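# Hang the shelf towel over the rail

## Task

Pick up the towel lying on the low shelf and drape it across the rail so that a substantial portion hangs down on both sides of it. The rail must still be upright afterwards, and the robot must not topple or finish leaning, or the task counts as failed. Finally release the towel and back the robot away from it.

## Robot and tools

ROBOT. The LinearBot has an omnidirectional base and a column about 1.7 m high. A carriage rides the column (lift_m, 0 to 1 m) and holds two identical six-joint arms, each ending in a two-finger gripper. Arm bases sit near 0.57 m + lift_m above the floor, and carriage parts reach about 0.15 m lower than that. A hand can get 0.78 m from its shoulder but only about 0.38 m below its arm base. The hand is about 0.16 m long and 0.1 m wide (0.14 m opened); fingertips taper to about 5 mm thick. Parked arm joints 1 to 6: 0, 0.05, 0.05, 1.45, 0, 0; parked, the robot is roughly 0.85 m wide by 0.65 m long.

CAMERAS. carriage_camera is fixed on the carriage, facing forward and tilted about 20 degrees down. left_wrist_camera and right_wrist_camera look out beyond each hand's fingertips. Images are 896x504 pixels, origin top-left.

FRAMES. All positions are in metres. Base frame: origin on the floor beneath the base centre, x forward, y left, z up. left_hand and right_hand report, in this frame, the point halfway between that hand's pads, plus quat_wxyz; the hand's z axis runs along the fingers and the fingers open along its y axis. base_odometry is in the odometry frame (the base frame at scene start), counts only wheel rotation (slip looks like travel), and gives heading in rad, positive to the left, within -3.142 to 3.142.

TOOL move. Every argument except cameras forms one action; its motions start together.
- base: an object with exactly one key, a relative offset measured from where the base last reported itself: translate_m (forward +, -2 to 2 m), strafe_m (left +, -2 to 2 m) or rotate_rad (counter-clockwise/left +, -6.3 to 6.3 rad).
- joints: one object covering both arms, keyed by joint name, each value an absolute target. lift_m 0 to 1 m. For each arm (prefix left_ or right_): joint1_rad -2.617 to 3.054 (swing about vertical, 0 forward, + left); joint2_rad 0 to 3.141 (shoulder: 0 upper arm level pointing back, 1.57 upright, 3.14 level forward); joint3_rad 0 to 3.141 (elbow, 0 folded, 3.14 straight); joint4_rad -1.57 to 1.57 (wrist pitch, + lifts fingertips); joint5_rad -1.57 to 1.57 (wrist yaw, + turns fingertips right, opposite to joint1); joint6_rad -2.094 to 2.094 (roll about the finger direction, + clockwise viewed from the forearm); gripper_m 0 to 0.093 m (pad gap). Tolerances for done: lift 0.004, joints 1 to 6 about 0.02, 0.105, 0.06, 0.04, 0.025, 0.02, gripper 0.004. Joints you omit keep pushing toward their earlier targets.
- speeds: caps for this action only: translate_m and strafe_m 0.02 to 0.5 m/s, rotate_rad 0.05 to 1.57 rad/s, lift_m 0.08 to 0.25 m/s (the top is the default).
- min_time_s: 0.1 to 8 s, a floor on how long each arm and gripper motion lasts; it smooths paths.
- cameras: list of carriage_camera, left_wrist_camera, right_wrist_camera or all; omitted or null gives all, [] gives none.
Unknown keys make a call invalid; out-of-range values get it refused. Actions end within 15 s; a base drive times out after 14 s. A call without an action just reports.

OTHER TOOLS. wait(seconds 0 to 10, cameras) lets the scene run with no new command. zoom_image(camera, region [x0, y0, x1, y1], at most 504x504 pixels) enlarges part of that camera's latest image. read_manual(section "licences") returns URDF licence text only. finished_scene(scene = current scene number) ends the scene irrevocably; the task must hold without the robot.

RESULTS. A pictures line lists image order. The move line reads done or the most serious status. base_status and joint_status per motion: done (for the base, wheels turned the full amount even if slipping); off_target (resting short, possibly still pushing); contact_stop or time_out (target dropped, holds in place); not_followed (a safety check withheld an arm's targets because it would come within millimetres of itself or the other arm; free it by sending that arm its current readings with joint1 turned away, then the other arm in a later call); limit_stop_at_motor_heat. on_its_own lists uncommanded behaviour, with held at meaning a target. motor_effort is percent of maximum, peak in brackets; a falling lift effort while lowering means a hand is resting on something. Joint torques follow joint order; joints 1 to 3 wrap at ±28 N m. MOTOR HOT appears at 75 °C; at 100 °C an OVER-TEMPERATURE FAULT drops that arm for 30 to 60 s. If a call is refused or halted by a stop, the rest of that reply's move, wait and finished_scene calls are skipped.

PRACTICAL NOTES. Hand readings may be off, usually too high, worse at long reach; loads make hands sag. Arm moves of 0.1 m or more can bow a few centimetres off line. Arms have no contact stop and keep pressing. Gripper readings run narrow when gripping hard; shut on nothing they read about 0 to 0.002; to release, command well above the reading. The scene keeps running while you compose replies, holding the last command.

AVOID. Tipping: worst with a high carriage, outstretched or loaded arms, pushing or sudden stops; only images reveal a lean. Never reverse under a table edge until the column hits. After a blocked drive, back off about 0.2 m the way you came. Do not let the arms collide or press together. Park arms when not working to limit heating. Avoid drops, releasing a moving towel, slams, hard pushes, and knocking the rail over.

Each tool is called after "Request:" as name([rows], argument=value, ...), one row to a line, values as JSON.

## Session

Request:
move()

Scene clock: 0.00 s.
Joint torques (N m): no reading
base_odometry: x=+0.000 y=+0.000 heading=+0.000
base_status: not commanded
joint_positions: lift_m=+0.300 left_joint1_rad=-0.008 left_joint2_rad=+0.036 left_joint3_rad=+0.049 left_joint4_rad=+1.462 left_joint5_rad=+0.046 left_joint6_rad=+0.033 left_gripper_m=+0.09396 right_joint1_rad=+0.002 right_joint2_rad=+0.046 right_joint3_rad=+0.038 right_joint4_rad=+1.456 right_joint5_rad=-0.001 right_joint6_rad=+0.034 right_gripper_m=+0.09396
joint_status: not commanded
motor_effort: lift_m=+23 drive_wheels=+1
left_hand: x=+0.2445 y=+0.2948 z=+1.3220 quat_wxyz=(+0.999, +0.024, +0.047, +0.011) (m; base frame)
right_hand: x=+0.2527 y=-0.3027 z=+1.3189 quat_wxyz=(+0.998, +0.001, +0.061, +0.018) (m; base frame)
pictures: carriage_camera, left_wrist_camera, right_wrist_camera

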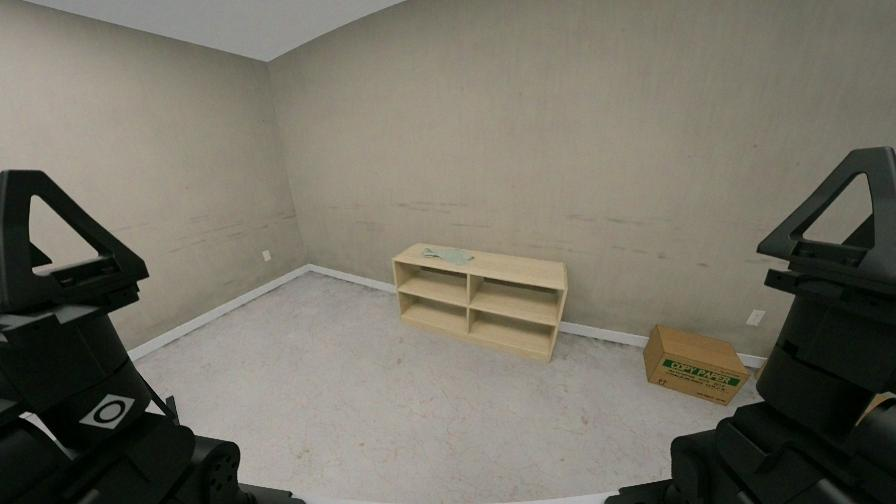

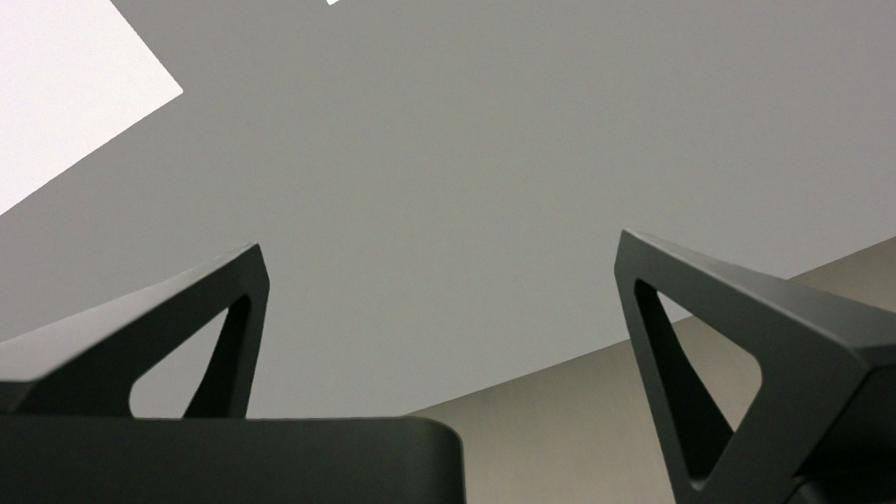

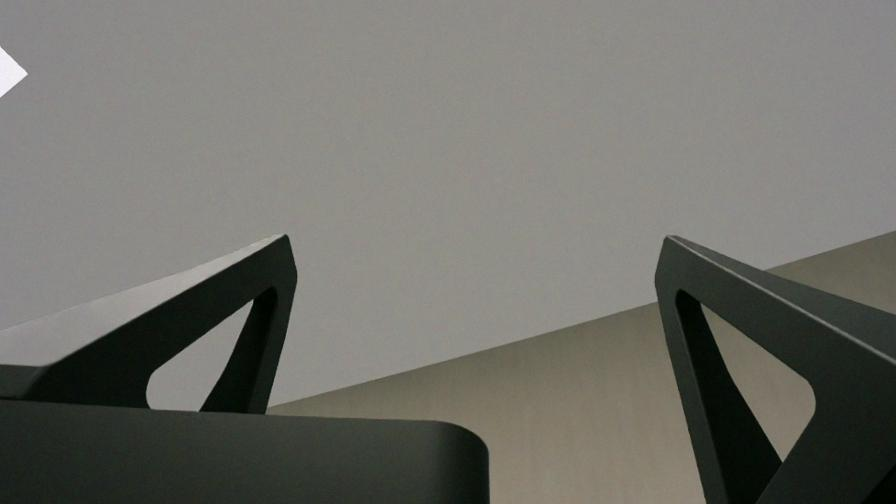

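Request:
zoom_image(camera="carriage_camera", region=[380, 220, 600, 370])

Request:
move(base={"rotate_rad": -1.2}, cameras=["carriage_camera"])

Scaled by 2.291 from the camera's 896x504 image, which has a finer 1280x720 frame.

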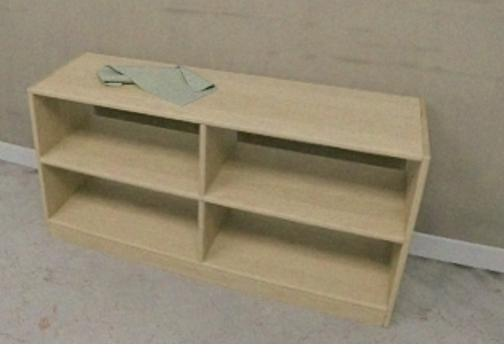

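Scene clock: 5.17 s.
Joint torques (N m): left_arm=[-0.32 3.89 5.65 -0.25 0.01 -0.08] | right_arm=[-0.24 3.82 6.01 -0.17 0.06 0.06]
move: done
base_odometry: x=+0.000 y=+0.000 heading=-1.200
base_status: done
joint_positions: lift_m=+0.300 left_joint1_rad=-0.008 left_joint2_rad=+0.036 left_joint3_rad=+0.049 left_joint4_rad=+1.461 left_joint5_rad=+0.046 left_joint6_rad=+0.033 left_gripper_m=+0.09396 right_joint1_rad=+0.002 right_joint2_rad=+0.046 right_joint3_rad=+0.038 right_joint4_rad=+1.456 right_joint5_rad=-0.001 right_joint6_rad=+0.034 right_gripper_m=+0.09396
joint_status: not commanded
motor_effort: lift_m=+23(23) drive_wheels=+6(14)
left_hand: x=+0.2446 y=+0.2948 z=+1.3220 quat_wxyz=(+0.999, +0.024, +0.047, +0.011) (m; base frame)
right_hand: x=+0.2527 y=-0.3027 z=+1.3189 quat_wxyz=(+0.998, +0.001, +0.061, +0.018) (m; base frame)
pictures: carriage_camera

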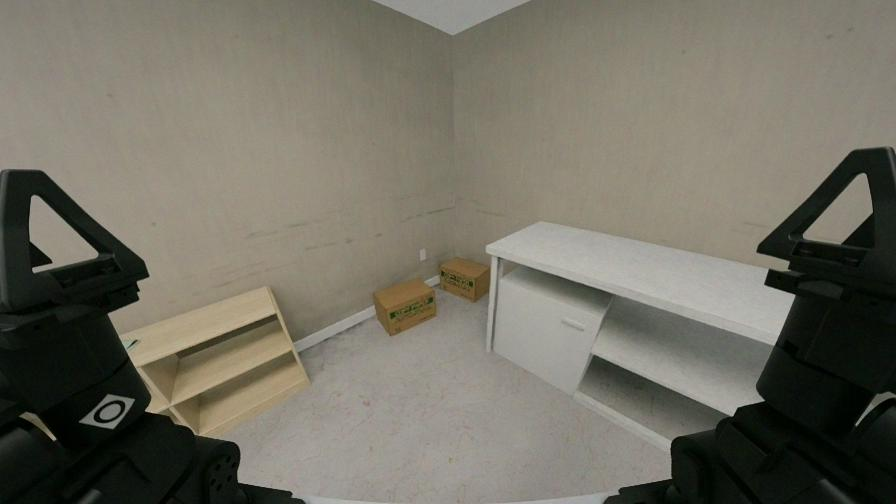

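Request:
move(base={"rotate_rad": -1.3}, cameras=["carriage_camera"])

Request:
move(base={"rotate_rad": -1.3}, cameras=["carriage_camera"])

Request:
move(base={"rotate_rad": -1.2}, cameras=["carriage_camera"])

Scene clock: 11.50 s.
Joint torques (N m): left_arm=[-0.38 3.93 5.74 -0.21 0.02 -0.08] | right_arm=[-0.18 3.79 6.02 -0.18 0.08 0.07]
move: done
base_odometry: x=+0.000 y=+0.000 heading=-2.499
base_status: done
joint_positions: lift_m=+0.300 left_joint1_rad=-0.008 left_joint2_rad=+0.036 left_joint3_rad=+0.049 left_joint4_rad=+1.461 left_joint5_rad=+0.046 left_joint6_rad=+0.033 left_gripper_m=+0.09397 right_joint1_rad=+0.002 right_joint2_rad=+0.046 right_joint3_rad=+0.038 right_joint4_rad=+1.456 right_joint5_rad=-0.001 right_joint6_rad=+0.034 right_gripper_m=+0.09397
joint_status: not commanded
motor_effort: lift_m=+23(23) drive_wheels=+6(12)
left_hand: x=+0.2446 y=+0.2948 z=+1.3220 quat_wxyz=(+0.999, +0.024, +0.047, +0.011) (m; base frame)
right_hand: x=+0.2527 y=-0.3027 z=+1.3189 quat_wxyz=(+0.998, +0.001, +0.061, +0.018) (m; base frame)
pictures: carriage_camera

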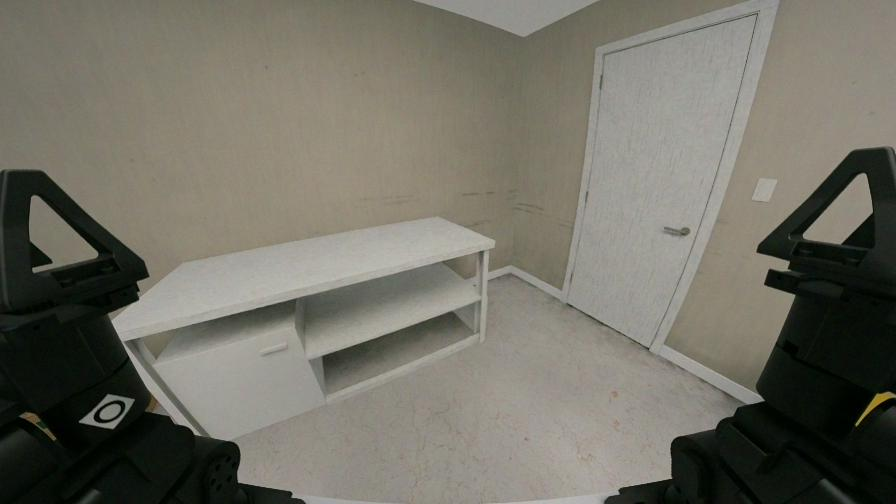

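Scene clock: 14.33 s.
Joint torques (N m): left_arm=[-0.35 3.88 5.72 -0.22 0 -0.09] | right_arm=[-0.2 3.75 6.01 -0.18 0.08 0.06]
move: done
base_odometry: x=+0.000 y=+0.000 heading=+2.485
base_status: done
joint_positions: lift_m=+0.300 left_joint1_rad=-0.008 left_joint2_rad=+0.036 left_joint3_rad=+0.049 left_joint4_rad=+1.461 left_joint5_rad=+0.046 left_joint6_rad=+0.033 left_gripper_m=+0.09397 right_joint1_rad=+0.002 right_joint2_rad=+0.046 right_joint3_rad=+0.038 right_joint4_rad=+1.456 right_joint5_rad=-0.001 right_joint6_rad=+0.034 right_gripper_m=+0.09397
joint_status: not commanded
motor_effort: lift_m=+23(23) drive_wheels=+6(13)
left_hand: x=+0.2446 y=+0.2948 z=+1.3220 quat_wxyz=(+0.999, +0.024, +0.047, +0.011) (m; base frame)
right_hand: x=+0.2527 y=-0.3027 z=+1.3189 quat_wxyz=(+0.998, +0.001, +0.061, +0.018) (m; base frame)
pictures: carriage_camera

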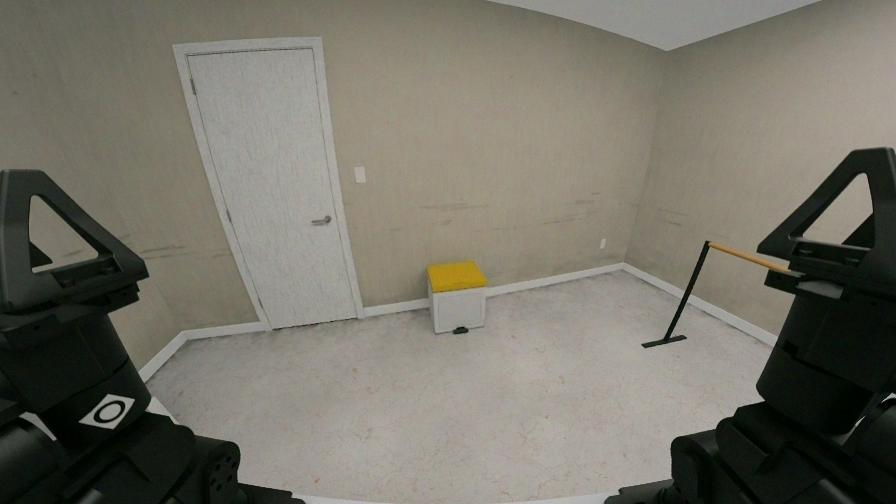

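Scene clock: 17.07 s.
Joint torques (N m): left_arm=[-0.28 3.9 5.71 -0.21 0 -0.09] | right_arm=[-0.2 3.82 6.01 -0.17 0.07 0.07]
move: done
base_odometry: x=+0.000 y=+0.000 heading=+1.285
base_status: done
joint_positions: lift_m=+0.300 left_joint1_rad=-0.008 left_joint2_rad=+0.036 left_joint3_rad=+0.049 left_joint4_rad=+1.461 left_joint5_rad=+0.046 left_joint6_rad=+0.033 left_gripper_m=+0.09398 right_joint1_rad=+0.002 right_joint2_rad=+0.046 right_joint3_rad=+0.038 right_joint4_rad=+1.456 right_joint5_rad=-0.001 right_joint6_rad=+0.034 right_gripper_m=+0.09398
joint_status: not commanded
motor_effort: lift_m=+22(23) drive_wheels=+6(12)
left_hand: x=+0.2446 y=+0.2948 z=+1.3220 quat_wxyz=(+0.999, +0.024, +0.047, +0.011) (m; base frame)
right_hand: x=+0.2527 y=-0.3027 z=+1.3189 quat_wxyz=(+0.998, +0.001, +0.061, +0.018) (m; base frame)
pictures: carriage_camera

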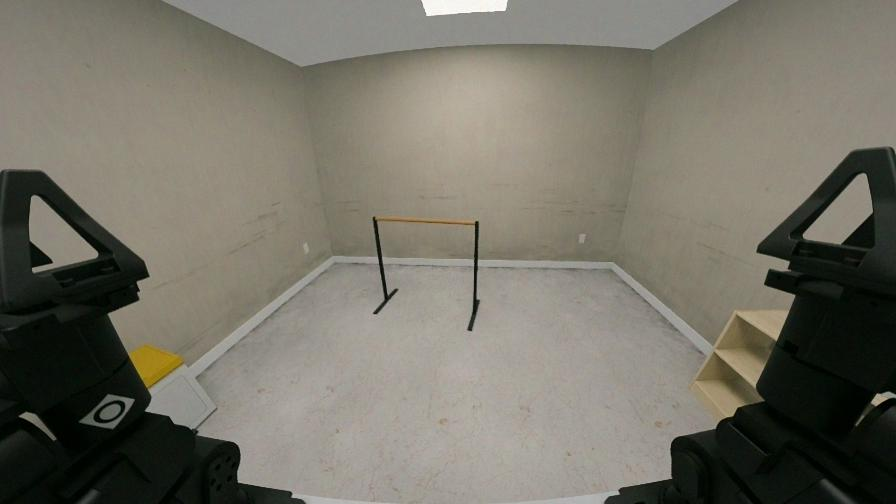

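Request:
zoom_image(camera="carriage_camera", region=[350, 200, 510, 340])

Scaled by 3.150 from the camera's 896x504 image, which has a finer 1280x720 frame.

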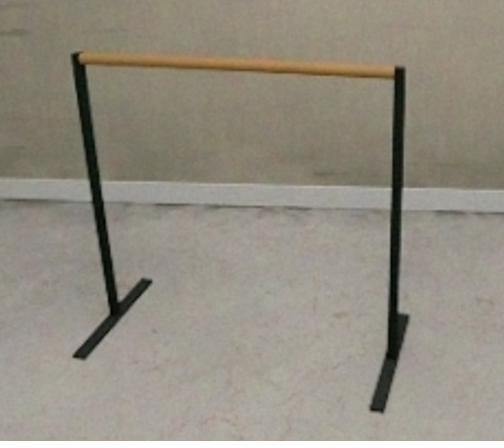

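Request:
move(base={"rotate_rad": -1.685}, cameras=[])

Request:
move(base={"strafe_m": 0.4}, cameras=["carriage_camera"])

Request:
move(base={"translate_m": 0.6}, joints={"lift_m": 0.35}, cameras=["carriage_camera"])

Scene clock: 81.17 s.
Joint torques (N m): left_arm=[-0.34 3.86 5.71 -0.2 0.01 -0.07] | right_arm=[-0.24 3.81 5.96 -0.17 0.07 0.07]
move: done
base_odometry: x=+0.000 y=+0.000 heading=-0.399
base_status: done
joint_positions: lift_m=+0.300 left_joint1_rad=-0.008 left_joint2_rad=+0.036 left_joint3_rad=+0.049 left_joint4_rad=+1.461 left_joint5_rad=+0.046 left_joint6_rad=+0.033 left_gripper_m=+0.09398 right_joint1_rad=+0.002 right_joint2_rad=+0.046 right_joint3_rad=+0.038 right_joint4_rad=+1.456 right_joint5_rad=-0.001 right_joint6_rad=+0.034 right_gripper_m=+0.09398
joint_status: not commanded
motor_effort: lift_m=+23(23) drive_wheels=+6(13)
left_hand: x=+0.2447 y=+0.2948 z=+1.3219 quat_wxyz=(+0.999, +0.024, +0.048, +0.011) (m; base frame)
right_hand: x=+0.2527 y=-0.3027 z=+1.3189 quat_wxyz=(+0.998, +0.001, +0.061, +0.018) (m; base frame)
pictures: none
No camera images: "cameras" was empty.

Scene clock: 83.97 s.
Joint torques (N m): left_arm=[-0.34 3.79 5.65 -0.22 0.02 -0.07] | right_arm=[-0.25 3.81 6.01 -0.15 0.1 0.07]
move: done
base_odometry: x=+0.156 y=+0.368 heading=-0.400
base_status: done
joint_positions: lift_m=+0.300 left_joint1_rad=-0.009 left_joint2_rad=+0.036 left_joint3_rad=+0.049 left_joint4_rad=+1.461 left_joint5_rad=+0.046 left_joint6_rad=+0.033 left_gripper_m=+0.09398 right_joint1_rad=+0.002 right_joint2_rad=+0.046 right_joint3_rad=+0.038 right_joint4_rad=+1.456 right_joint5_rad=-0.001 right_joint6_rad=+0.034 right_gripper_m=+0.09398
joint_status: not commanded
motor_effort: lift_m=+23(23) drive_wheels=-6(17)
left_hand: x=+0.2447 y=+0.2948 z=+1.3219 quat_wxyz=(+0.999, +0.024, +0.048, +0.011) (m; base frame)
right_hand: x=+0.2527 y=-0.3026 z=+1.3189 quat_wxyz=(+0.998, +0.000, +0.061, +0.018) (m; base frame)
pictures: carriage_camera

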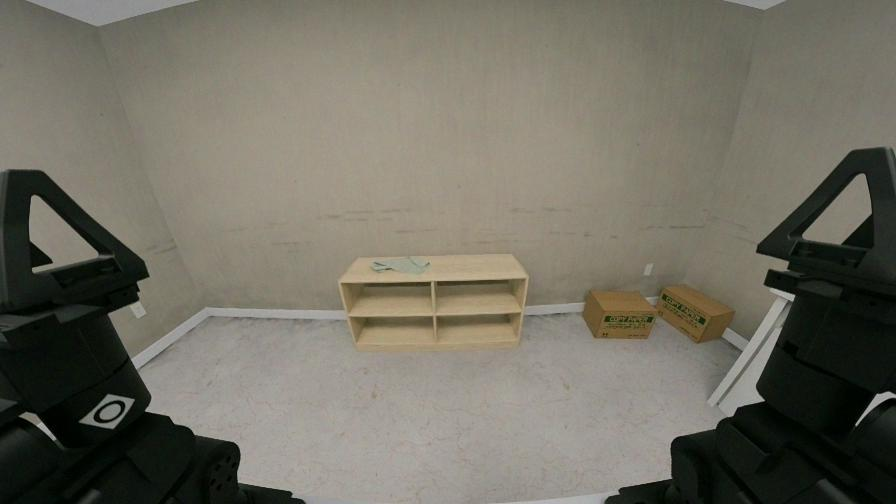

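Scene clock: 87.33 s.
Joint torques (N m): left_arm=[-0.29 3.78 5.7 -0.21 0.01 -0.09] | right_arm=[-0.24 3.84 5.9 -0.21 0.08 0.07]
move: done
base_odometry: x=+0.709 y=+0.135 heading=-0.400
base_status: done
joint_positions: lift_m=+0.350 left_joint1_rad=-0.009 left_joint2_rad=+0.036 left_joint3_rad=+0.049 left_joint4_rad=+1.461 left_joint5_rad=+0.046 left_joint6_rad=+0.033 left_gripper_m=+0.09398 right_joint1_rad=+0.002 right_joint2_rad=+0.046 right_joint3_rad=+0.038 right_joint4_rad=+1.456 right_joint5_rad=-0.001 right_joint6_rad=+0.034 right_gripper_m=+0.09398
joint_status: all done
motor_effort: lift_m=+25(30) drive_wheels=-4(12)
left_hand: x=+0.2447 y=+0.2948 z=+1.3717 quat_wxyz=(+0.999, +0.024, +0.048, +0.011) (m; base frame)
right_hand: x=+0.2526 y=-0.3026 z=+1.3687 quat_wxyz=(+0.998, +0.000, +0.061, +0.018) (m; base frame)
pictures: carriage_camera
camera_calibration:
carriage_camera: T_world_to_cam=[[-0.00559344, -0.999683, -0.0245389, 0.0370722], [-0.377647, 0.0248338, -0.925616, 1.31465], [0.925933, 0.00408966, -0.377667, 0.371095], [0, 0, 0, 1]] pos_world=[0.153073, 0.00289509, 1.35792]

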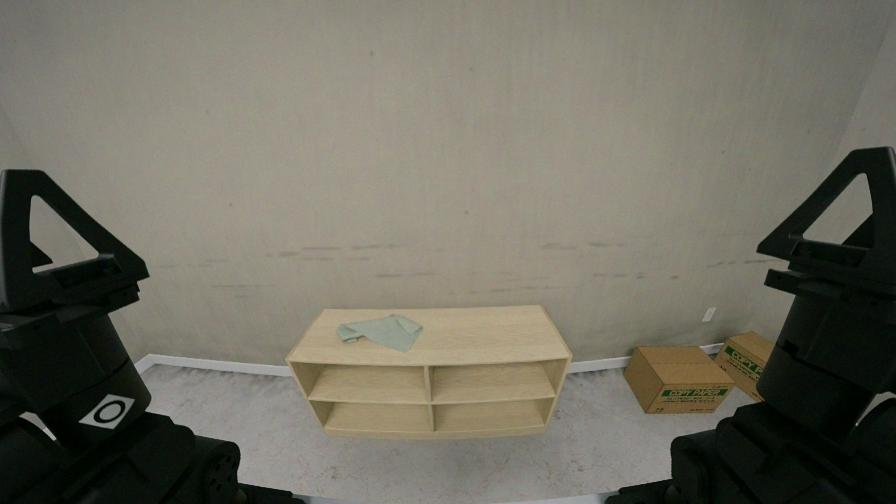

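Request:
zoom_image(camera="carriage_camera", region=[280, 290, 480, 380])

Scaled by 2.520 from the camera's 896x504 image, which has a finer 1280x720 frame.

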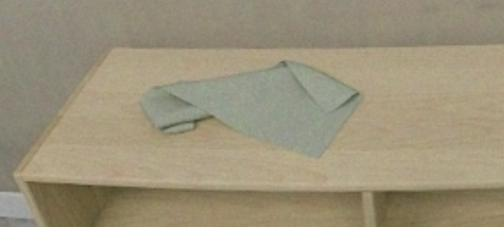

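Request:
move(base={"translate_m": 0.36}, speeds={"translate_m": 0.25}, joints={"lift_m": 0.5}, cameras=[])

Request:
move(joints={"left_joint1_rad": 0.424, "left_joint2_rad": 2.868, "left_joint3_rad": 1.607, "left_joint4_rad": -0.31, "left_joint5_rad": 0, "left_joint6_rad": 0}, min_time_s=3, cameras=["carriage_camera", "left_wrist_camera"])

Scene clock: 114.53 s.
Joint torques (N m): left_arm=[-0.32 3.81 5.78 -0.23 0 -0.09] | right_arm=[-0.21 3.88 5.86 -0.16 0.07 0.06]
move: done
base_odometry: x=+1.041 y=-0.005 heading=-0.399
base_status: done
joint_positions: lift_m=+0.500 left_joint1_rad=-0.009 left_joint2_rad=+0.036 left_joint3_rad=+0.049 left_joint4_rad=+1.461 left_joint5_rad=+0.046 left_joint6_rad=+0.033 left_gripper_m=+0.09398 right_joint1_rad=+0.002 right_joint2_rad=+0.046 right_joint3_rad=+0.038 right_joint4_rad=+1.456 right_joint5_rad=-0.001 right_joint6_rad=+0.034 right_gripper_m=+0.09398
joint_status: all done
motor_effort: lift_m=+24(30) drive_wheels=-4(12)
left_hand: x=+0.2447 y=+0.2948 z=+1.5217 quat_wxyz=(+0.999, +0.024, +0.048, +0.011) (m; base frame)
right_hand: x=+0.2526 y=-0.3026 z=+1.5187 quat_wxyz=(+0.998, +0.000, +0.061, +0.018) (m; base frame)
pictures: none
No camera images: "cameras" was empty.

Scene clock: 117.90 s.
Joint torques (N m): left_arm=[0.09 -10.74 4.57 0.34 -0.09 -0.19] | right_arm=[-0.21 3.81 5.96 -0.19 0.07 0.08]
move: done
base_odometry: x=+1.041 y=-0.005 heading=-0.399
base_status: not commanded
joint_positions: lift_m=+0.500 left_joint1_rad=+0.419 left_joint2_rad=+2.848 left_joint3_rad=+1.595 left_joint4_rad=-0.289 left_joint5_rad=+0.013 left_joint6_rad=+0.010 left_gripper_m=+0.09398 right_joint1_rad=+0.002 right_joint2_rad=+0.046 right_joint3_rad=+0.038 right_joint4_rad=+1.456 right_joint5_rad=-0.001 right_joint6_rad=+0.034 right_gripper_m=+0.09398
joint_status: all done
motor_effort: lift_m=+25(25) drive_wheels=+4(4)
left_hand: x=+0.5993 y=+0.4690 z=+0.8210 quat_wxyz=(+0.015, -0.203, +0.979, -0.003) (m; base frame)
right_hand: x=+0.2526 y=-0.3026 z=+1.5187 quat_wxyz=(+0.998, +0.000, +0.061, +0.018) (m; base frame)
pictures: carriage_camera, left_wrist_camera
camera_calibration:
carriage_camera: T_world_to_cam=[[-0.00559344, -0.999683, -0.0245389, 0.0407534], [-0.377647, 0.0248338, -0.925616, 1.4535], [0.925933, 0.00408966, -0.377667, 0.42775], [0, 0, 0, 1]] pos_world=[0.153073, 0.00289509, 1.50793]
left_wrist_camera: T_world_to_cam=[[0.375534, -0.926246, 0.0322762, 0.181542], [-0.770506, -0.292659, 0.566279, 0.136015], [-0.515068, -0.237526, -0.823582, 1.21709], [0, 0, 0, 1]] pos_world=[0.663508, 0.497049, 0.91949]

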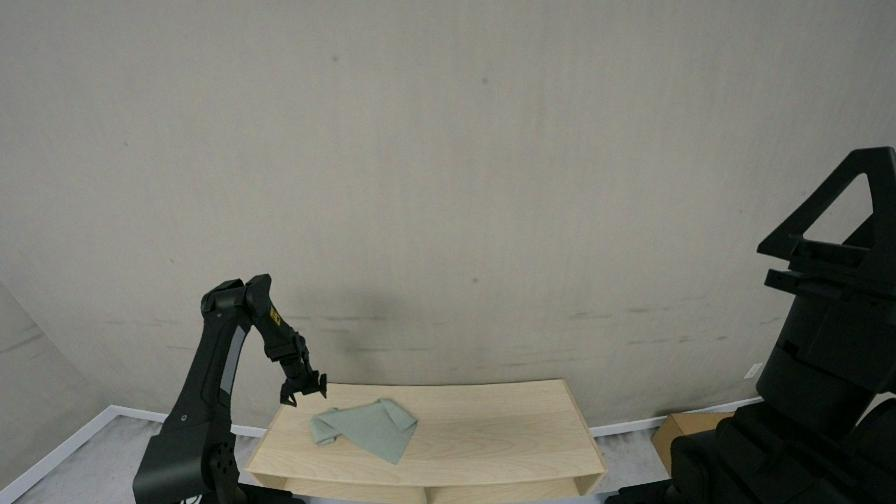

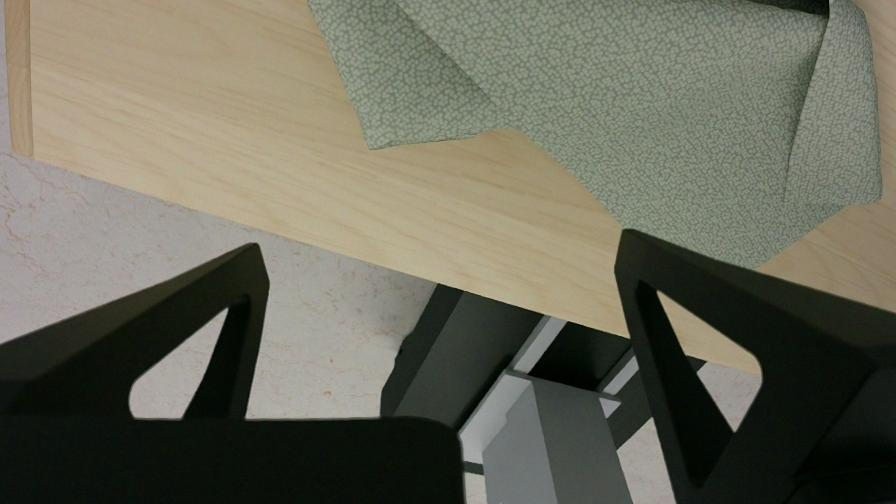

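Request:
move(joints={"lift_m": 0.62, "left_joint4_rad": -0.05}, cameras=["left_wrist_camera"])

Scene clock: 123.80 s.
Joint torques (N m): left_arm=[0.12 -12.04 4.4 1.26 -0.07 -0.17] | right_arm=[-0.17 3.78 6.01 -0.18 0.08 0.06]
move: done
base_odometry: x=+1.041 y=-0.005 heading=-0.399
base_status: not commanded
joint_positions: lift_m=+0.620 left_joint1_rad=+0.419 left_joint2_rad=+2.858 left_joint3_rad=+1.601 left_joint4_rad=-0.066 left_joint5_rad=+0.011 left_joint6_rad=+0.010 left_gripper_m=+0.09398 right_joint1_rad=+0.002 right_joint2_rad=+0.046 right_joint3_rad=+0.038 right_joint4_rad=+1.456 right_joint5_rad=-0.001 right_joint6_rad=+0.034 right_gripper_m=+0.09398
joint_status: all done
motor_effort: lift_m=+24(30) drive_wheels=-3(4)
left_hand: x=+0.6477 y=+0.4908 z=+0.9453 quat_wxyz=(+0.122, -0.201, +0.972, +0.021) (m; base frame)
right_hand: x=+0.2526 y=-0.3026 z=+1.6388 quat_wxyz=(+0.998, +0.000, +0.061, +0.018) (m; base frame)
pictures: left_wrist_camera
camera_calibration:
left_wrist_camera: T_world_to_cam=[[0.370479, -0.928552, 0.0231654, 0.192536], [-0.864552, -0.335612, 0.374051, 0.373025], [-0.339551, -0.158606, -0.927119, 1.29502], [0, 0, 0, 1]] pos_world=[0.690895, 0.509369, 1.05665]

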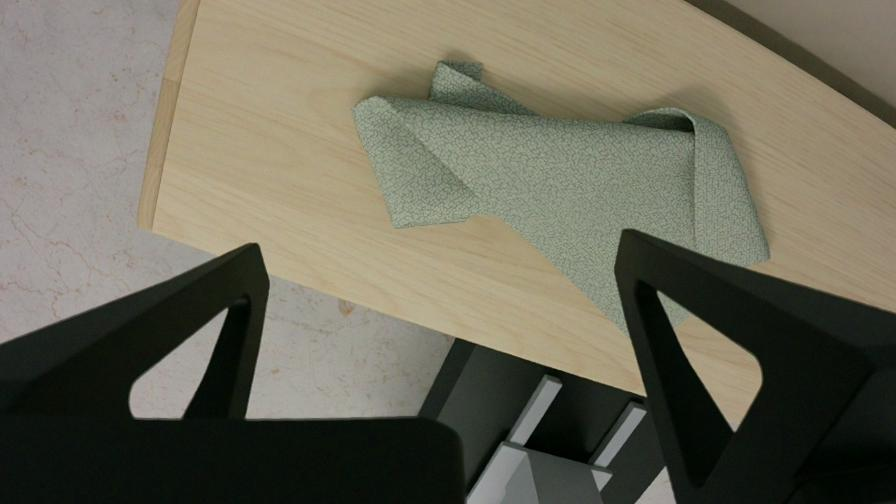

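Request:
move(joints={"lift_m": 0.42, "left_joint1_rad": 0.444, "left_joint2_rad": 2.935, "left_joint3_rad": 1.782, "left_joint4_rad": -0.425, "left_joint5_rad": 0, "left_joint6_rad": -0.27}, min_time_s=2, cameras=["carriage_camera", "left_wrist_camera"])

Scene clock: 155.23 s.
Joint torques (N m): left_arm=[0.34 -10.93 5.22 0.31 -0.11 -0.19] | right_arm=[-0.17 3.78 5.98 -0.19 0.07 0.06]
move: done
base_odometry: x=+1.041 y=-0.005 heading=-0.399
base_status: not commanded
joint_positions: lift_m=+0.420 left_joint1_rad=+0.438 left_joint2_rad=+2.909 left_joint3_rad=+1.767 left_joint4_rad=-0.404 left_joint5_rad=+0.011 left_joint6_rad=-0.259 left_gripper_m=+0.09398 right_joint1_rad=+0.002 right_joint2_rad=+0.046 right_joint3_rad=+0.038 right_joint4_rad=+1.456 right_joint5_rad=-0.001 right_joint6_rad=+0.034 right_gripper_m=+0.09398
joint_status: all done
motor_effort: lift_m=+20(20) drive_wheels=+4(4)
left_hand: x=+0.6197 y=+0.4875 z=+0.7421 quat_wxyz=(+0.013, -0.342, +0.940, -0.005) (m; base frame)
right_hand: x=+0.2526 y=-0.3026 z=+1.4393 quat_wxyz=(+0.998, +0.000, +0.061, +0.018) (m; base frame)
pictures: carriage_camera, left_wrist_camera
camera_calibration:
carriage_camera: T_world_to_cam=[[-0.00559344, -0.999683, -0.0245389, 0.0388048], [-0.377647, 0.0248338, -0.925616, 1.38], [0.925933, 0.00408966, -0.377667, 0.39776], [0, 0, 0, 1]] pos_world=[0.153073, 0.00289509, 1.42853]
left_wrist_camera: T_world_to_cam=[[0.623488, -0.780927, 0.0376207, -0.0349326], [-0.654009, -0.494582, 0.572417, 0.223559], [-0.42841, -0.3815, -0.819099, 1.18017], [0, 0, 0, 1]] pos_world=[0.673585, 0.533522, 0.84002]

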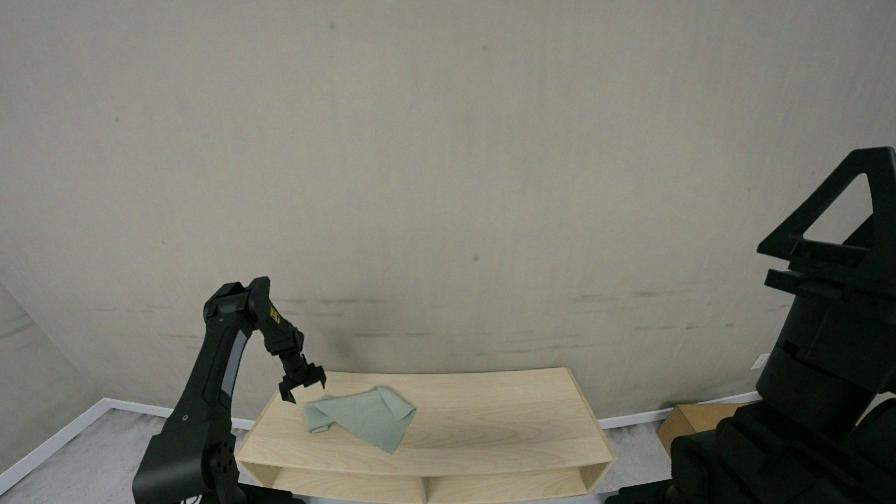

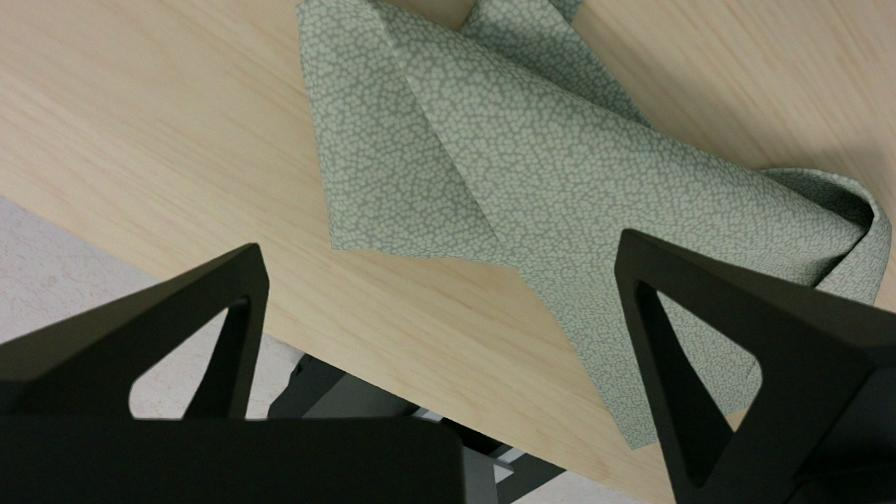

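Request:
move(joints={"lift_m": 0.36, "left_joint1_rad": 0.462, "left_joint2_rad": 2.9, "left_joint3_rad": 1.712, "left_joint4_rad": -0.379, "left_joint5_rad": 0, "left_joint6_rad": -0.27}, min_time_s=1, cameras=["left_wrist_camera"])

Scene clock: 163.50 s.
Joint torques (N m): left_arm=[0.18 -14.08 3.22 0.59 -0.1 -0.19] | right_arm=[-0.21 3.79 5.98 -0.19 0.08 0.07]
move: done
base_odometry: x=+1.041 y=-0.005 heading=-0.399
base_status: not commanded
joint_positions: lift_m=+0.360 left_joint1_rad=+0.456 left_joint2_rad=+2.914 left_joint3_rad=+1.719 left_joint4_rad=-0.397 left_joint5_rad=+0.011 left_joint6_rad=-0.260 left_gripper_m=+0.09398 right_joint1_rad=+0.002 right_joint2_rad=+0.046 right_joint3_rad=+0.038 right_joint4_rad=+1.456 right_joint5_rad=-0.001 right_joint6_rad=+0.034 right_gripper_m=+0.09398
joint_status: all done
motor_effort: lift_m=+20(20) drive_wheels=-3(4)
left_hand: x=+0.5970 y=+0.4853 z=+0.6731 quat_wxyz=(-0.010, -0.351, +0.936, -0.006) (m; base frame)
right_hand: x=+0.2526 y=-0.3026 z=+1.3793 quat_wxyz=(+0.998, +0.000, +0.061, +0.018) (m; base frame)
pictures: left_wrist_camera
camera_calibration:
left_wrist_camera: T_world_to_cam=[[0.639583, -0.768275, 0.0262229, -0.0279871], [-0.620196, -0.495552, 0.608099, 0.203395], [-0.454193, -0.405193, -0.793428, 1.12269], [0, 0, 0, 1]] pos_world=[0.65396, 0.534196, 0.767819]

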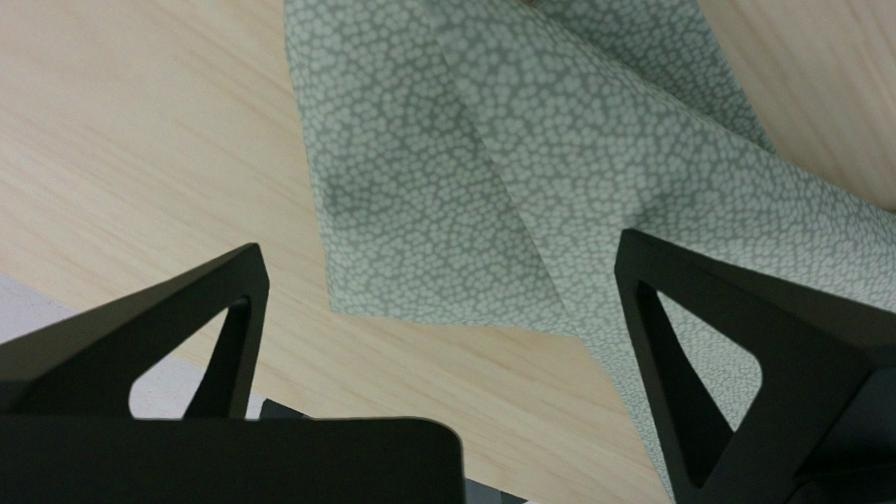

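Request:
move(joints={"lift_m": 0.31}, speeds={"lift_m": 0.1}, cameras=["left_wrist_camera"])

Request:
zoom_image(camera="left_wrist_camera", region=[200, 150, 700, 500])

Scene clock: 169.43 s.
Joint torques (N m): left_arm=[0.16 -11.1 3.55 1 -0.34 -0.16] | right_arm=[-0.18 3.79 5.97 -0.16 0.08 0.07]
move: done
base_odometry: x=+1.041 y=-0.005 heading=-0.399
base_status: not commanded
joint_positions: lift_m=+0.311 left_joint1_rad=+0.457 left_joint2_rad=+2.882 left_joint3_rad=+1.718 left_joint4_rad=-0.433 left_joint5_rad=+0.034 left_joint6_rad=-0.260 left_gripper_m=+0.09398 right_joint1_rad=+0.002 right_joint2_rad=+0.046 right_joint3_rad=+0.038 right_joint4_rad=+1.456 right_joint5_rad=-0.001 right_joint6_rad=+0.034 right_gripper_m=+0.09398
joint_status: all done
motor_effort: lift_m=+18(18) drive_wheels=+5(5)
left_hand: x=+0.6007 y=+0.4832 z=+0.6358 quat_wxyz=(-0.012, -0.351, +0.936, -0.018) (m; base frame)
right_hand: x=+0.2526 y=-0.3026 z=+1.3295 quat_wxyz=(+0.998, +0.000, +0.061, +0.018) (m; base frame)
pictures: left_wrist_camera
camera_calibration:
left_wrist_camera: T_world_to_cam=[[0.640736, -0.766309, 0.0471877, -0.0459436], [-0.621872, -0.481959, 0.617244, 0.215868], [-0.450257, -0.424835, -0.785356, 1.09589], [0, 0, 0, 1]] pos_world=[0.657111, 0.534404, 0.729585]

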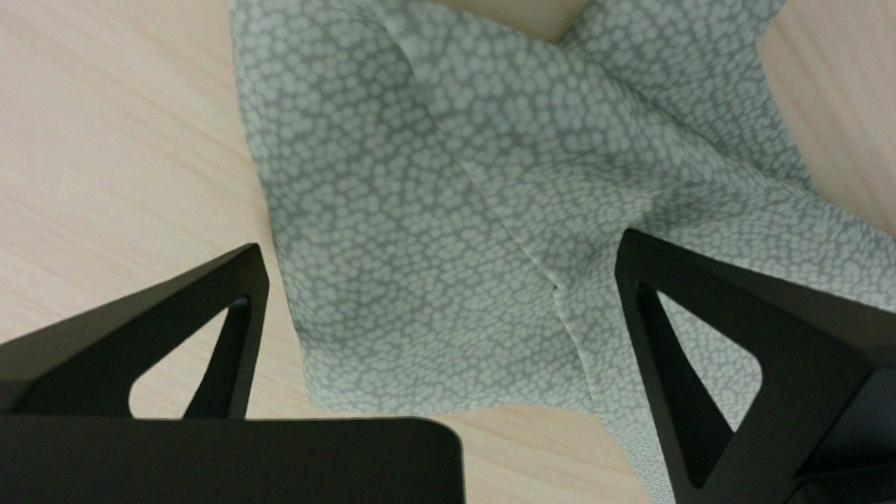

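Scaled by 1.008 from the camera's 896x504 image, which has a finer 1280x720 frame.

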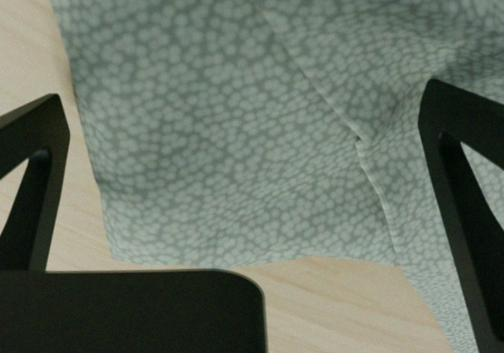

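Request:
move(joints={"lift_m": 0.302}, speeds={"lift_m": 0.08}, cameras=[])

Request:
move(joints={"left_gripper_m": 0.0}, min_time_s=2.5, cameras=["left_wrist_camera"])

Scene clock: 173.67 s.
Joint torques (N m): left_arm=[-0.17 -9.99 3.6 1.25 -0.47 -0.19] | right_arm=[-0.23 3.93 6.11 -0.2 0.08 0.07]
move: done
base_odometry: x=+1.041 y=-0.005 heading=-0.399
base_status: not commanded
joint_positions: lift_m=+0.303 left_joint1_rad=+0.460 left_joint2_rad=+2.867 left_joint3_rad=+1.718 left_joint4_rad=-0.456 left_joint5_rad=+0.045 left_joint6_rad=-0.260 left_gripper_m=+0.09398 right_joint1_rad=+0.002 right_joint2_rad=+0.046 right_joint3_rad=+0.038 right_joint4_rad=+1.456 right_joint5_rad=-0.001 right_joint6_rad=+0.034 right_gripper_m=+0.09398
joint_status: all done
motor_effort: lift_m=+17(18) drive_wheels=+5(5)
left_hand: x=+0.6009 y=+0.4827 z=+0.6341 quat_wxyz=(-0.015, -0.352, +0.935, -0.024) (m; base frame)
right_hand: x=+0.2526 y=-0.3026 z=+1.3216 quat_wxyz=(+0.998, +0.000, +0.061, +0.018) (m; base frame)
pictures: none
No camera images: "cameras" was empty.

Scene clock: 176.47 s.
Joint torques (N m): left_arm=[1.44 -9.47 3.74 1.06 -1.03 -0.17] | right_arm=[-0.23 3.84 6.02 -0.18 0.08 0.07]
move: off_target
base_odometry: x=+1.041 y=-0.005 heading=-0.399
base_status: not commanded
joint_positions: lift_m=+0.303 left_joint1_rad=+0.443 left_joint2_rad=+2.861 left_joint3_rad=+1.718 left_joint4_rad=-0.433 left_joint5_rad=+0.099 left_joint6_rad=-0.260 left_gripper_m=+0.00959 right_joint1_rad=+0.002 right_joint2_rad=+0.046 right_joint3_rad=+0.038 right_joint4_rad=+1.456 right_joint5_rad=-0.001 right_joint6_rad=+0.034 right_gripper_m=+0.09398
joint_status: left_gripper_m off_target (ended at +0.00961, target +0.00000)
motor_effort: lift_m=+17(17) drive_wheels=+4(5)
left_hand: x=+0.6152 y=+0.4714 z=+0.6375 quat_wxyz=(+0.002, -0.344, +0.938, -0.049) (m; base frame)
right_hand: x=+0.2526 y=-0.3026 z=+1.3216 quat_wxyz=(+0.998, +0.000, +0.061, +0.018) (m; base frame)
pictures: left_wrist_camera
camera_calibration:
left_wrist_camera: T_world_to_cam=[[0.62653, -0.770849, 0.115121, -0.096815], [-0.657436, -0.44336, 0.60927, 0.226999], [-0.418615, -0.457411, -0.784562, 1.09413], [0, 0, 0, 1]] pos_world=[0.667916, 0.526481, 0.731258]

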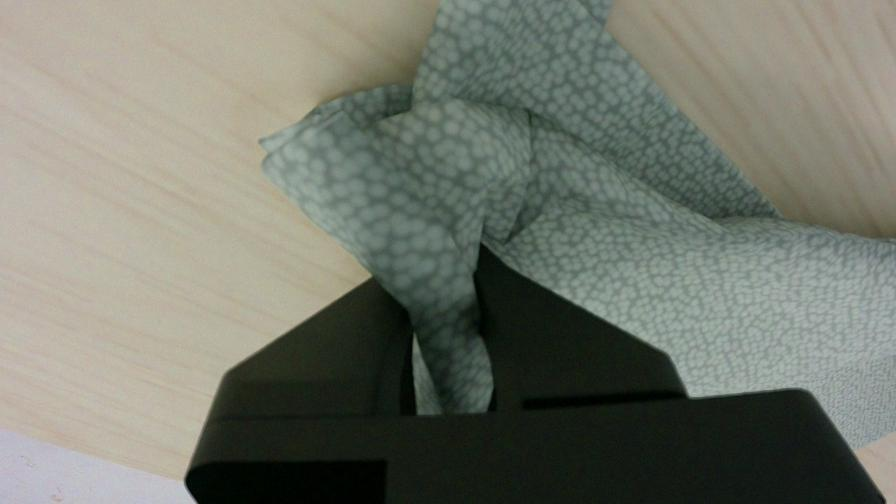

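Request:
move(joints={"lift_m": 0.8, "left_gripper_m": 0.0}, speeds={"lift_m": 0.15}, cameras=["carriage_camera", "left_wrist_camera"])

Scene clock: 182.33 s.
Joint torques (N m): left_arm=[0.02 -11.22 3.6 0.64 -0.1 -0.18] | right_arm=[-0.24 3.86 5.96 -0.17 0.07 0.06]
move: off_target
base_odometry: x=+1.041 y=-0.005 heading=-0.399
base_status: not commanded
joint_positions: lift_m=+0.800 left_joint1_rad=+0.459 left_joint2_rad=+2.879 left_joint3_rad=+1.717 left_joint4_rad=-0.389 left_joint5_rad=+0.010 left_joint6_rad=-0.260 left_gripper_m=+0.00869 right_joint1_rad=+0.002 right_joint2_rad=+0.046 right_joint3_rad=+0.038 right_joint4_rad=+1.456 right_joint5_rad=-0.001 right_joint6_rad=+0.034 right_gripper_m=+0.09398
joint_status: left_gripper_m off_target (ended at +0.00869, target +0.00000); the others done
motor_effort: lift_m=+25(29) drive_wheels=+4(5)
left_hand: x=+0.6090 y=+0.4925 z=+1.1260 quat_wxyz=(+0.010, -0.352, +0.936, -0.004) (m; base frame)
right_hand: x=+0.2526 y=-0.3026 z=+1.8187 quat_wxyz=(+0.998, +0.000, +0.061, +0.018) (m; base frame)
pictures: carriage_camera, left_wrist_camera
camera_calibration:
carriage_camera: T_world_to_cam=[[-0.00559344, -0.999683, -0.0245389, 0.0481146], [-0.377647, 0.0248338, -0.925616, 1.73117], [0.925933, 0.00408966, -0.377667, 0.541043], [0, 0, 0, 1]] pos_world=[0.153073, 0.00289509, 1.80792]
left_wrist_camera: T_world_to_cam=[[0.640557, -0.767108, 0.0351018, -0.0531252], [-0.639652, -0.507719, 0.57712, -0.00830579], [-0.424891, -0.392131, -0.815905, 1.49141], [0, 0, 0, 1]] pos_world=[0.662405, 0.539858, 1.22351]

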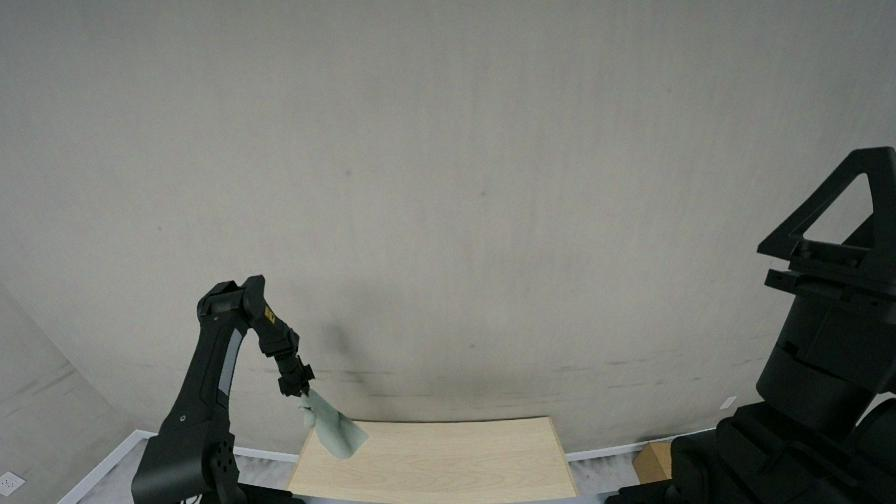

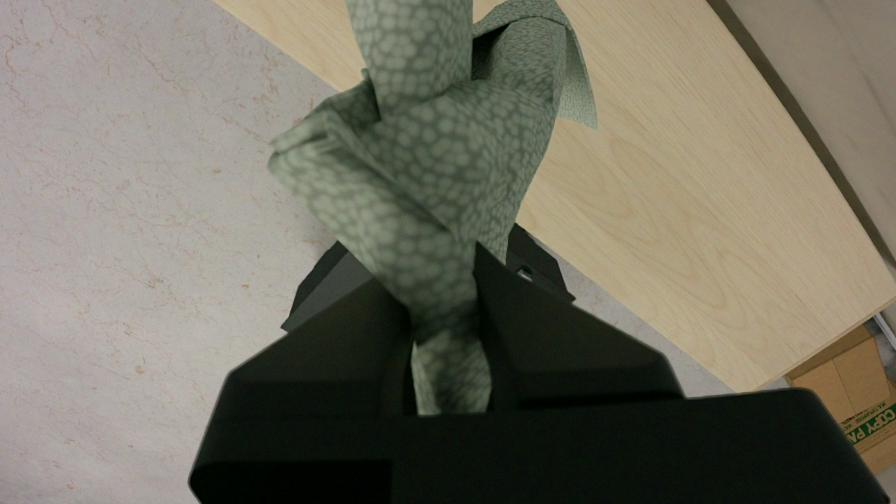

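Request:
zoom_image(camera="carriage_camera", region=[180, 260, 400, 480])

Scaled by 2.291 from the camera's 896x504 image, which has a finer 1280x720 frame.

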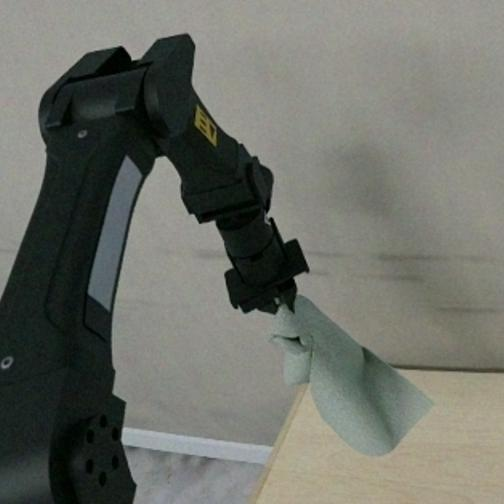

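Request:
move(base={"translate_m": -0.4}, speeds={"translate_m": 0.25}, cameras=[])

Request:
move(base={"rotate_rad": 1.42}, speeds={"rotate_rad": 0.6}, joints={"lift_m": 0.65, "left_joint1_rad": 0.0, "left_joint6_rad": 0.0}, min_time_s=2, cameras=["carriage_camera"])

Scene clock: 199.97 s.
Joint torques (N m): left_arm=[-0.14 -11.12 3.64 0.58 -0.1 -0.16] | right_arm=[-0.18 3.9 6.08 -0.2 0.06 0.06]
move: done
base_odometry: x=+0.672 y=+0.151 heading=-0.399
base_status: done
joint_positions: lift_m=+0.800 left_joint1_rad=+0.460 left_joint2_rad=+2.879 left_joint3_rad=+1.717 left_joint4_rad=-0.384 left_joint5_rad=+0.010 left_joint6_rad=-0.260 left_gripper_m=+0.00869 right_joint1_rad=+0.002 right_joint2_rad=+0.046 right_joint3_rad=+0.038 right_joint4_rad=+1.456 right_joint5_rad=-0.001 right_joint6_rad=+0.034 right_gripper_m=+0.09398
joint_status: not commanded
motor_effort: lift_m=+25(25) drive_wheels=-1(12)
left_hand: x=+0.6099 y=+0.4939 z=+1.1260 quat_wxyz=(+0.013, -0.352, +0.936, -0.004) (m; base frame)
right_hand: x=+0.2526 y=-0.3026 z=+1.8187 quat_wxyz=(+0.998, +0.000, +0.061, +0.018) (m; base frame)
pictures: none
No camera images: "cameras" was empty.

Scene clock: 203.37 s.
Joint torques (N m): left_arm=[-0.85 -12.15 3.67 0.5 -0.05 0.02] | right_arm=[-0.24 3.86 5.98 -0.17 0.07 0.07]
move: done
base_odometry: x=+0.672 y=+0.151 heading=+1.020
base_status: done
joint_positions: lift_m=+0.650 left_joint1_rad=+0.006 left_joint2_rad=+2.890 left_joint3_rad=+1.716 left_joint4_rad=-0.378 left_joint5_rad=+0.007 left_joint6_rad=-0.011 left_gripper_m=+0.00869 right_joint1_rad=+0.002 right_joint2_rad=+0.046 right_joint3_rad=+0.038 right_joint4_rad=+1.456 right_joint5_rad=-0.001 right_joint6_rad=+0.034 right_gripper_m=+0.09398
joint_status: all done
motor_effort: lift_m=+20(20) drive_wheels=+7(14)
left_hand: x=+0.6510 y=+0.3044 z=+0.9719 quat_wxyz=(+0.009, -0.008, +1.000, -0.003) (m; base frame)
right_hand: x=+0.2526 y=-0.3026 z=+1.6693 quat_wxyz=(+0.998, +0.000, +0.061, +0.018) (m; base frame)
pictures: carriage_camera
camera_calibration:
carriage_camera: T_world_to_cam=[[-0.00559344, -0.999683, -0.0245389, 0.0444486], [-0.377647, 0.0248338, -0.925616, 1.59289], [0.925933, 0.00408966, -0.377667, 0.484621], [0, 0, 0, 1]] pos_world=[0.153073, 0.00289509, 1.65852]

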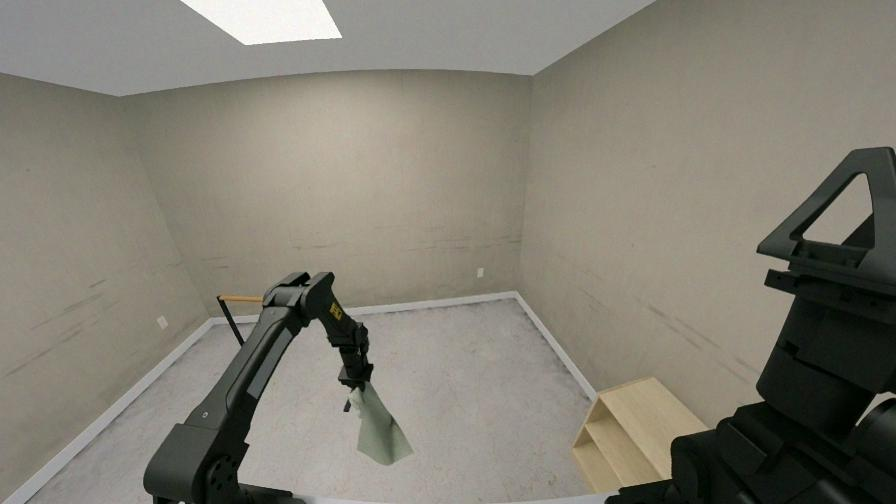

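Request:
move(base={"strafe_m": 0.894}, speeds={"strafe_m": 0.35}, cameras=["carriage_camera"])

Scene clock: 209.67 s.
Joint torques (N m): left_arm=[-0.44 -12.18 3.64 0.51 -0.03 0.02] | right_arm=[-0.18 3.92 5.94 -0.17 0.09 0.06]
move: done
base_odometry: x=-0.090 y=+0.617 heading=+1.022
base_status: done
joint_positions: lift_m=+0.650 left_joint1_rad=+0.002 left_joint2_rad=+2.890 left_joint3_rad=+1.716 left_joint4_rad=-0.378 left_joint5_rad=+0.007 left_joint6_rad=-0.010 left_gripper_m=+0.00869 right_joint1_rad=+0.002 right_joint2_rad=+0.046 right_joint3_rad=+0.038 right_joint4_rad=+1.456 right_joint5_rad=-0.001 right_joint6_rad=+0.034 right_gripper_m=+0.09398
joint_status: not commanded
motor_effort: lift_m=+20(20) drive_wheels=-7(18)
left_hand: x=+0.6512 y=+0.3024 z=+0.9721 quat_wxyz=(+0.009, -0.006, +1.000, -0.003) (m; base frame)
right_hand: x=+0.2526 y=-0.3026 z=+1.6693 quat_wxyz=(+0.998, +0.000, +0.061, +0.018) (m; base frame)
pictures: carriage_camera
camera_calibration:
carriage_camera: T_world_to_cam=[[-0.00559344, -0.999683, -0.0245389, 0.0444486], [-0.377647, 0.0248338, -0.925616, 1.59289], [0.925933, 0.00408966, -0.377667, 0.484621], [0, 0, 0, 1]] pos_world=[0.153073, 0.00289509, 1.65852]

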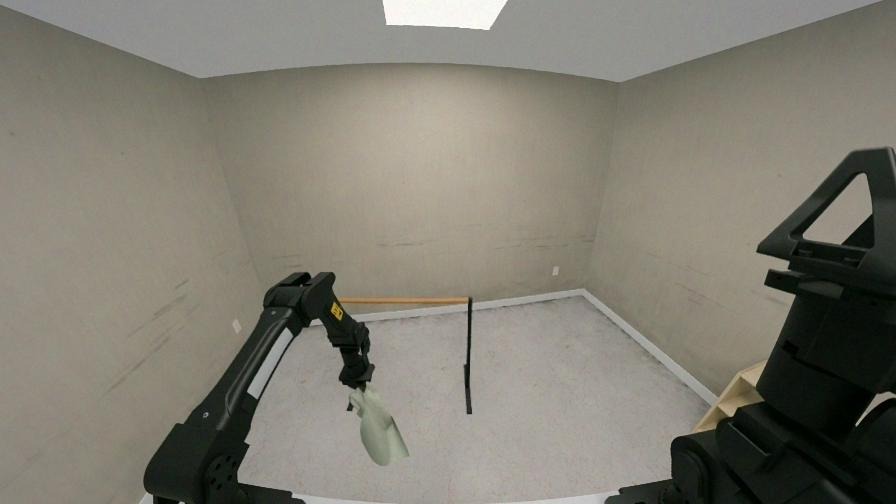

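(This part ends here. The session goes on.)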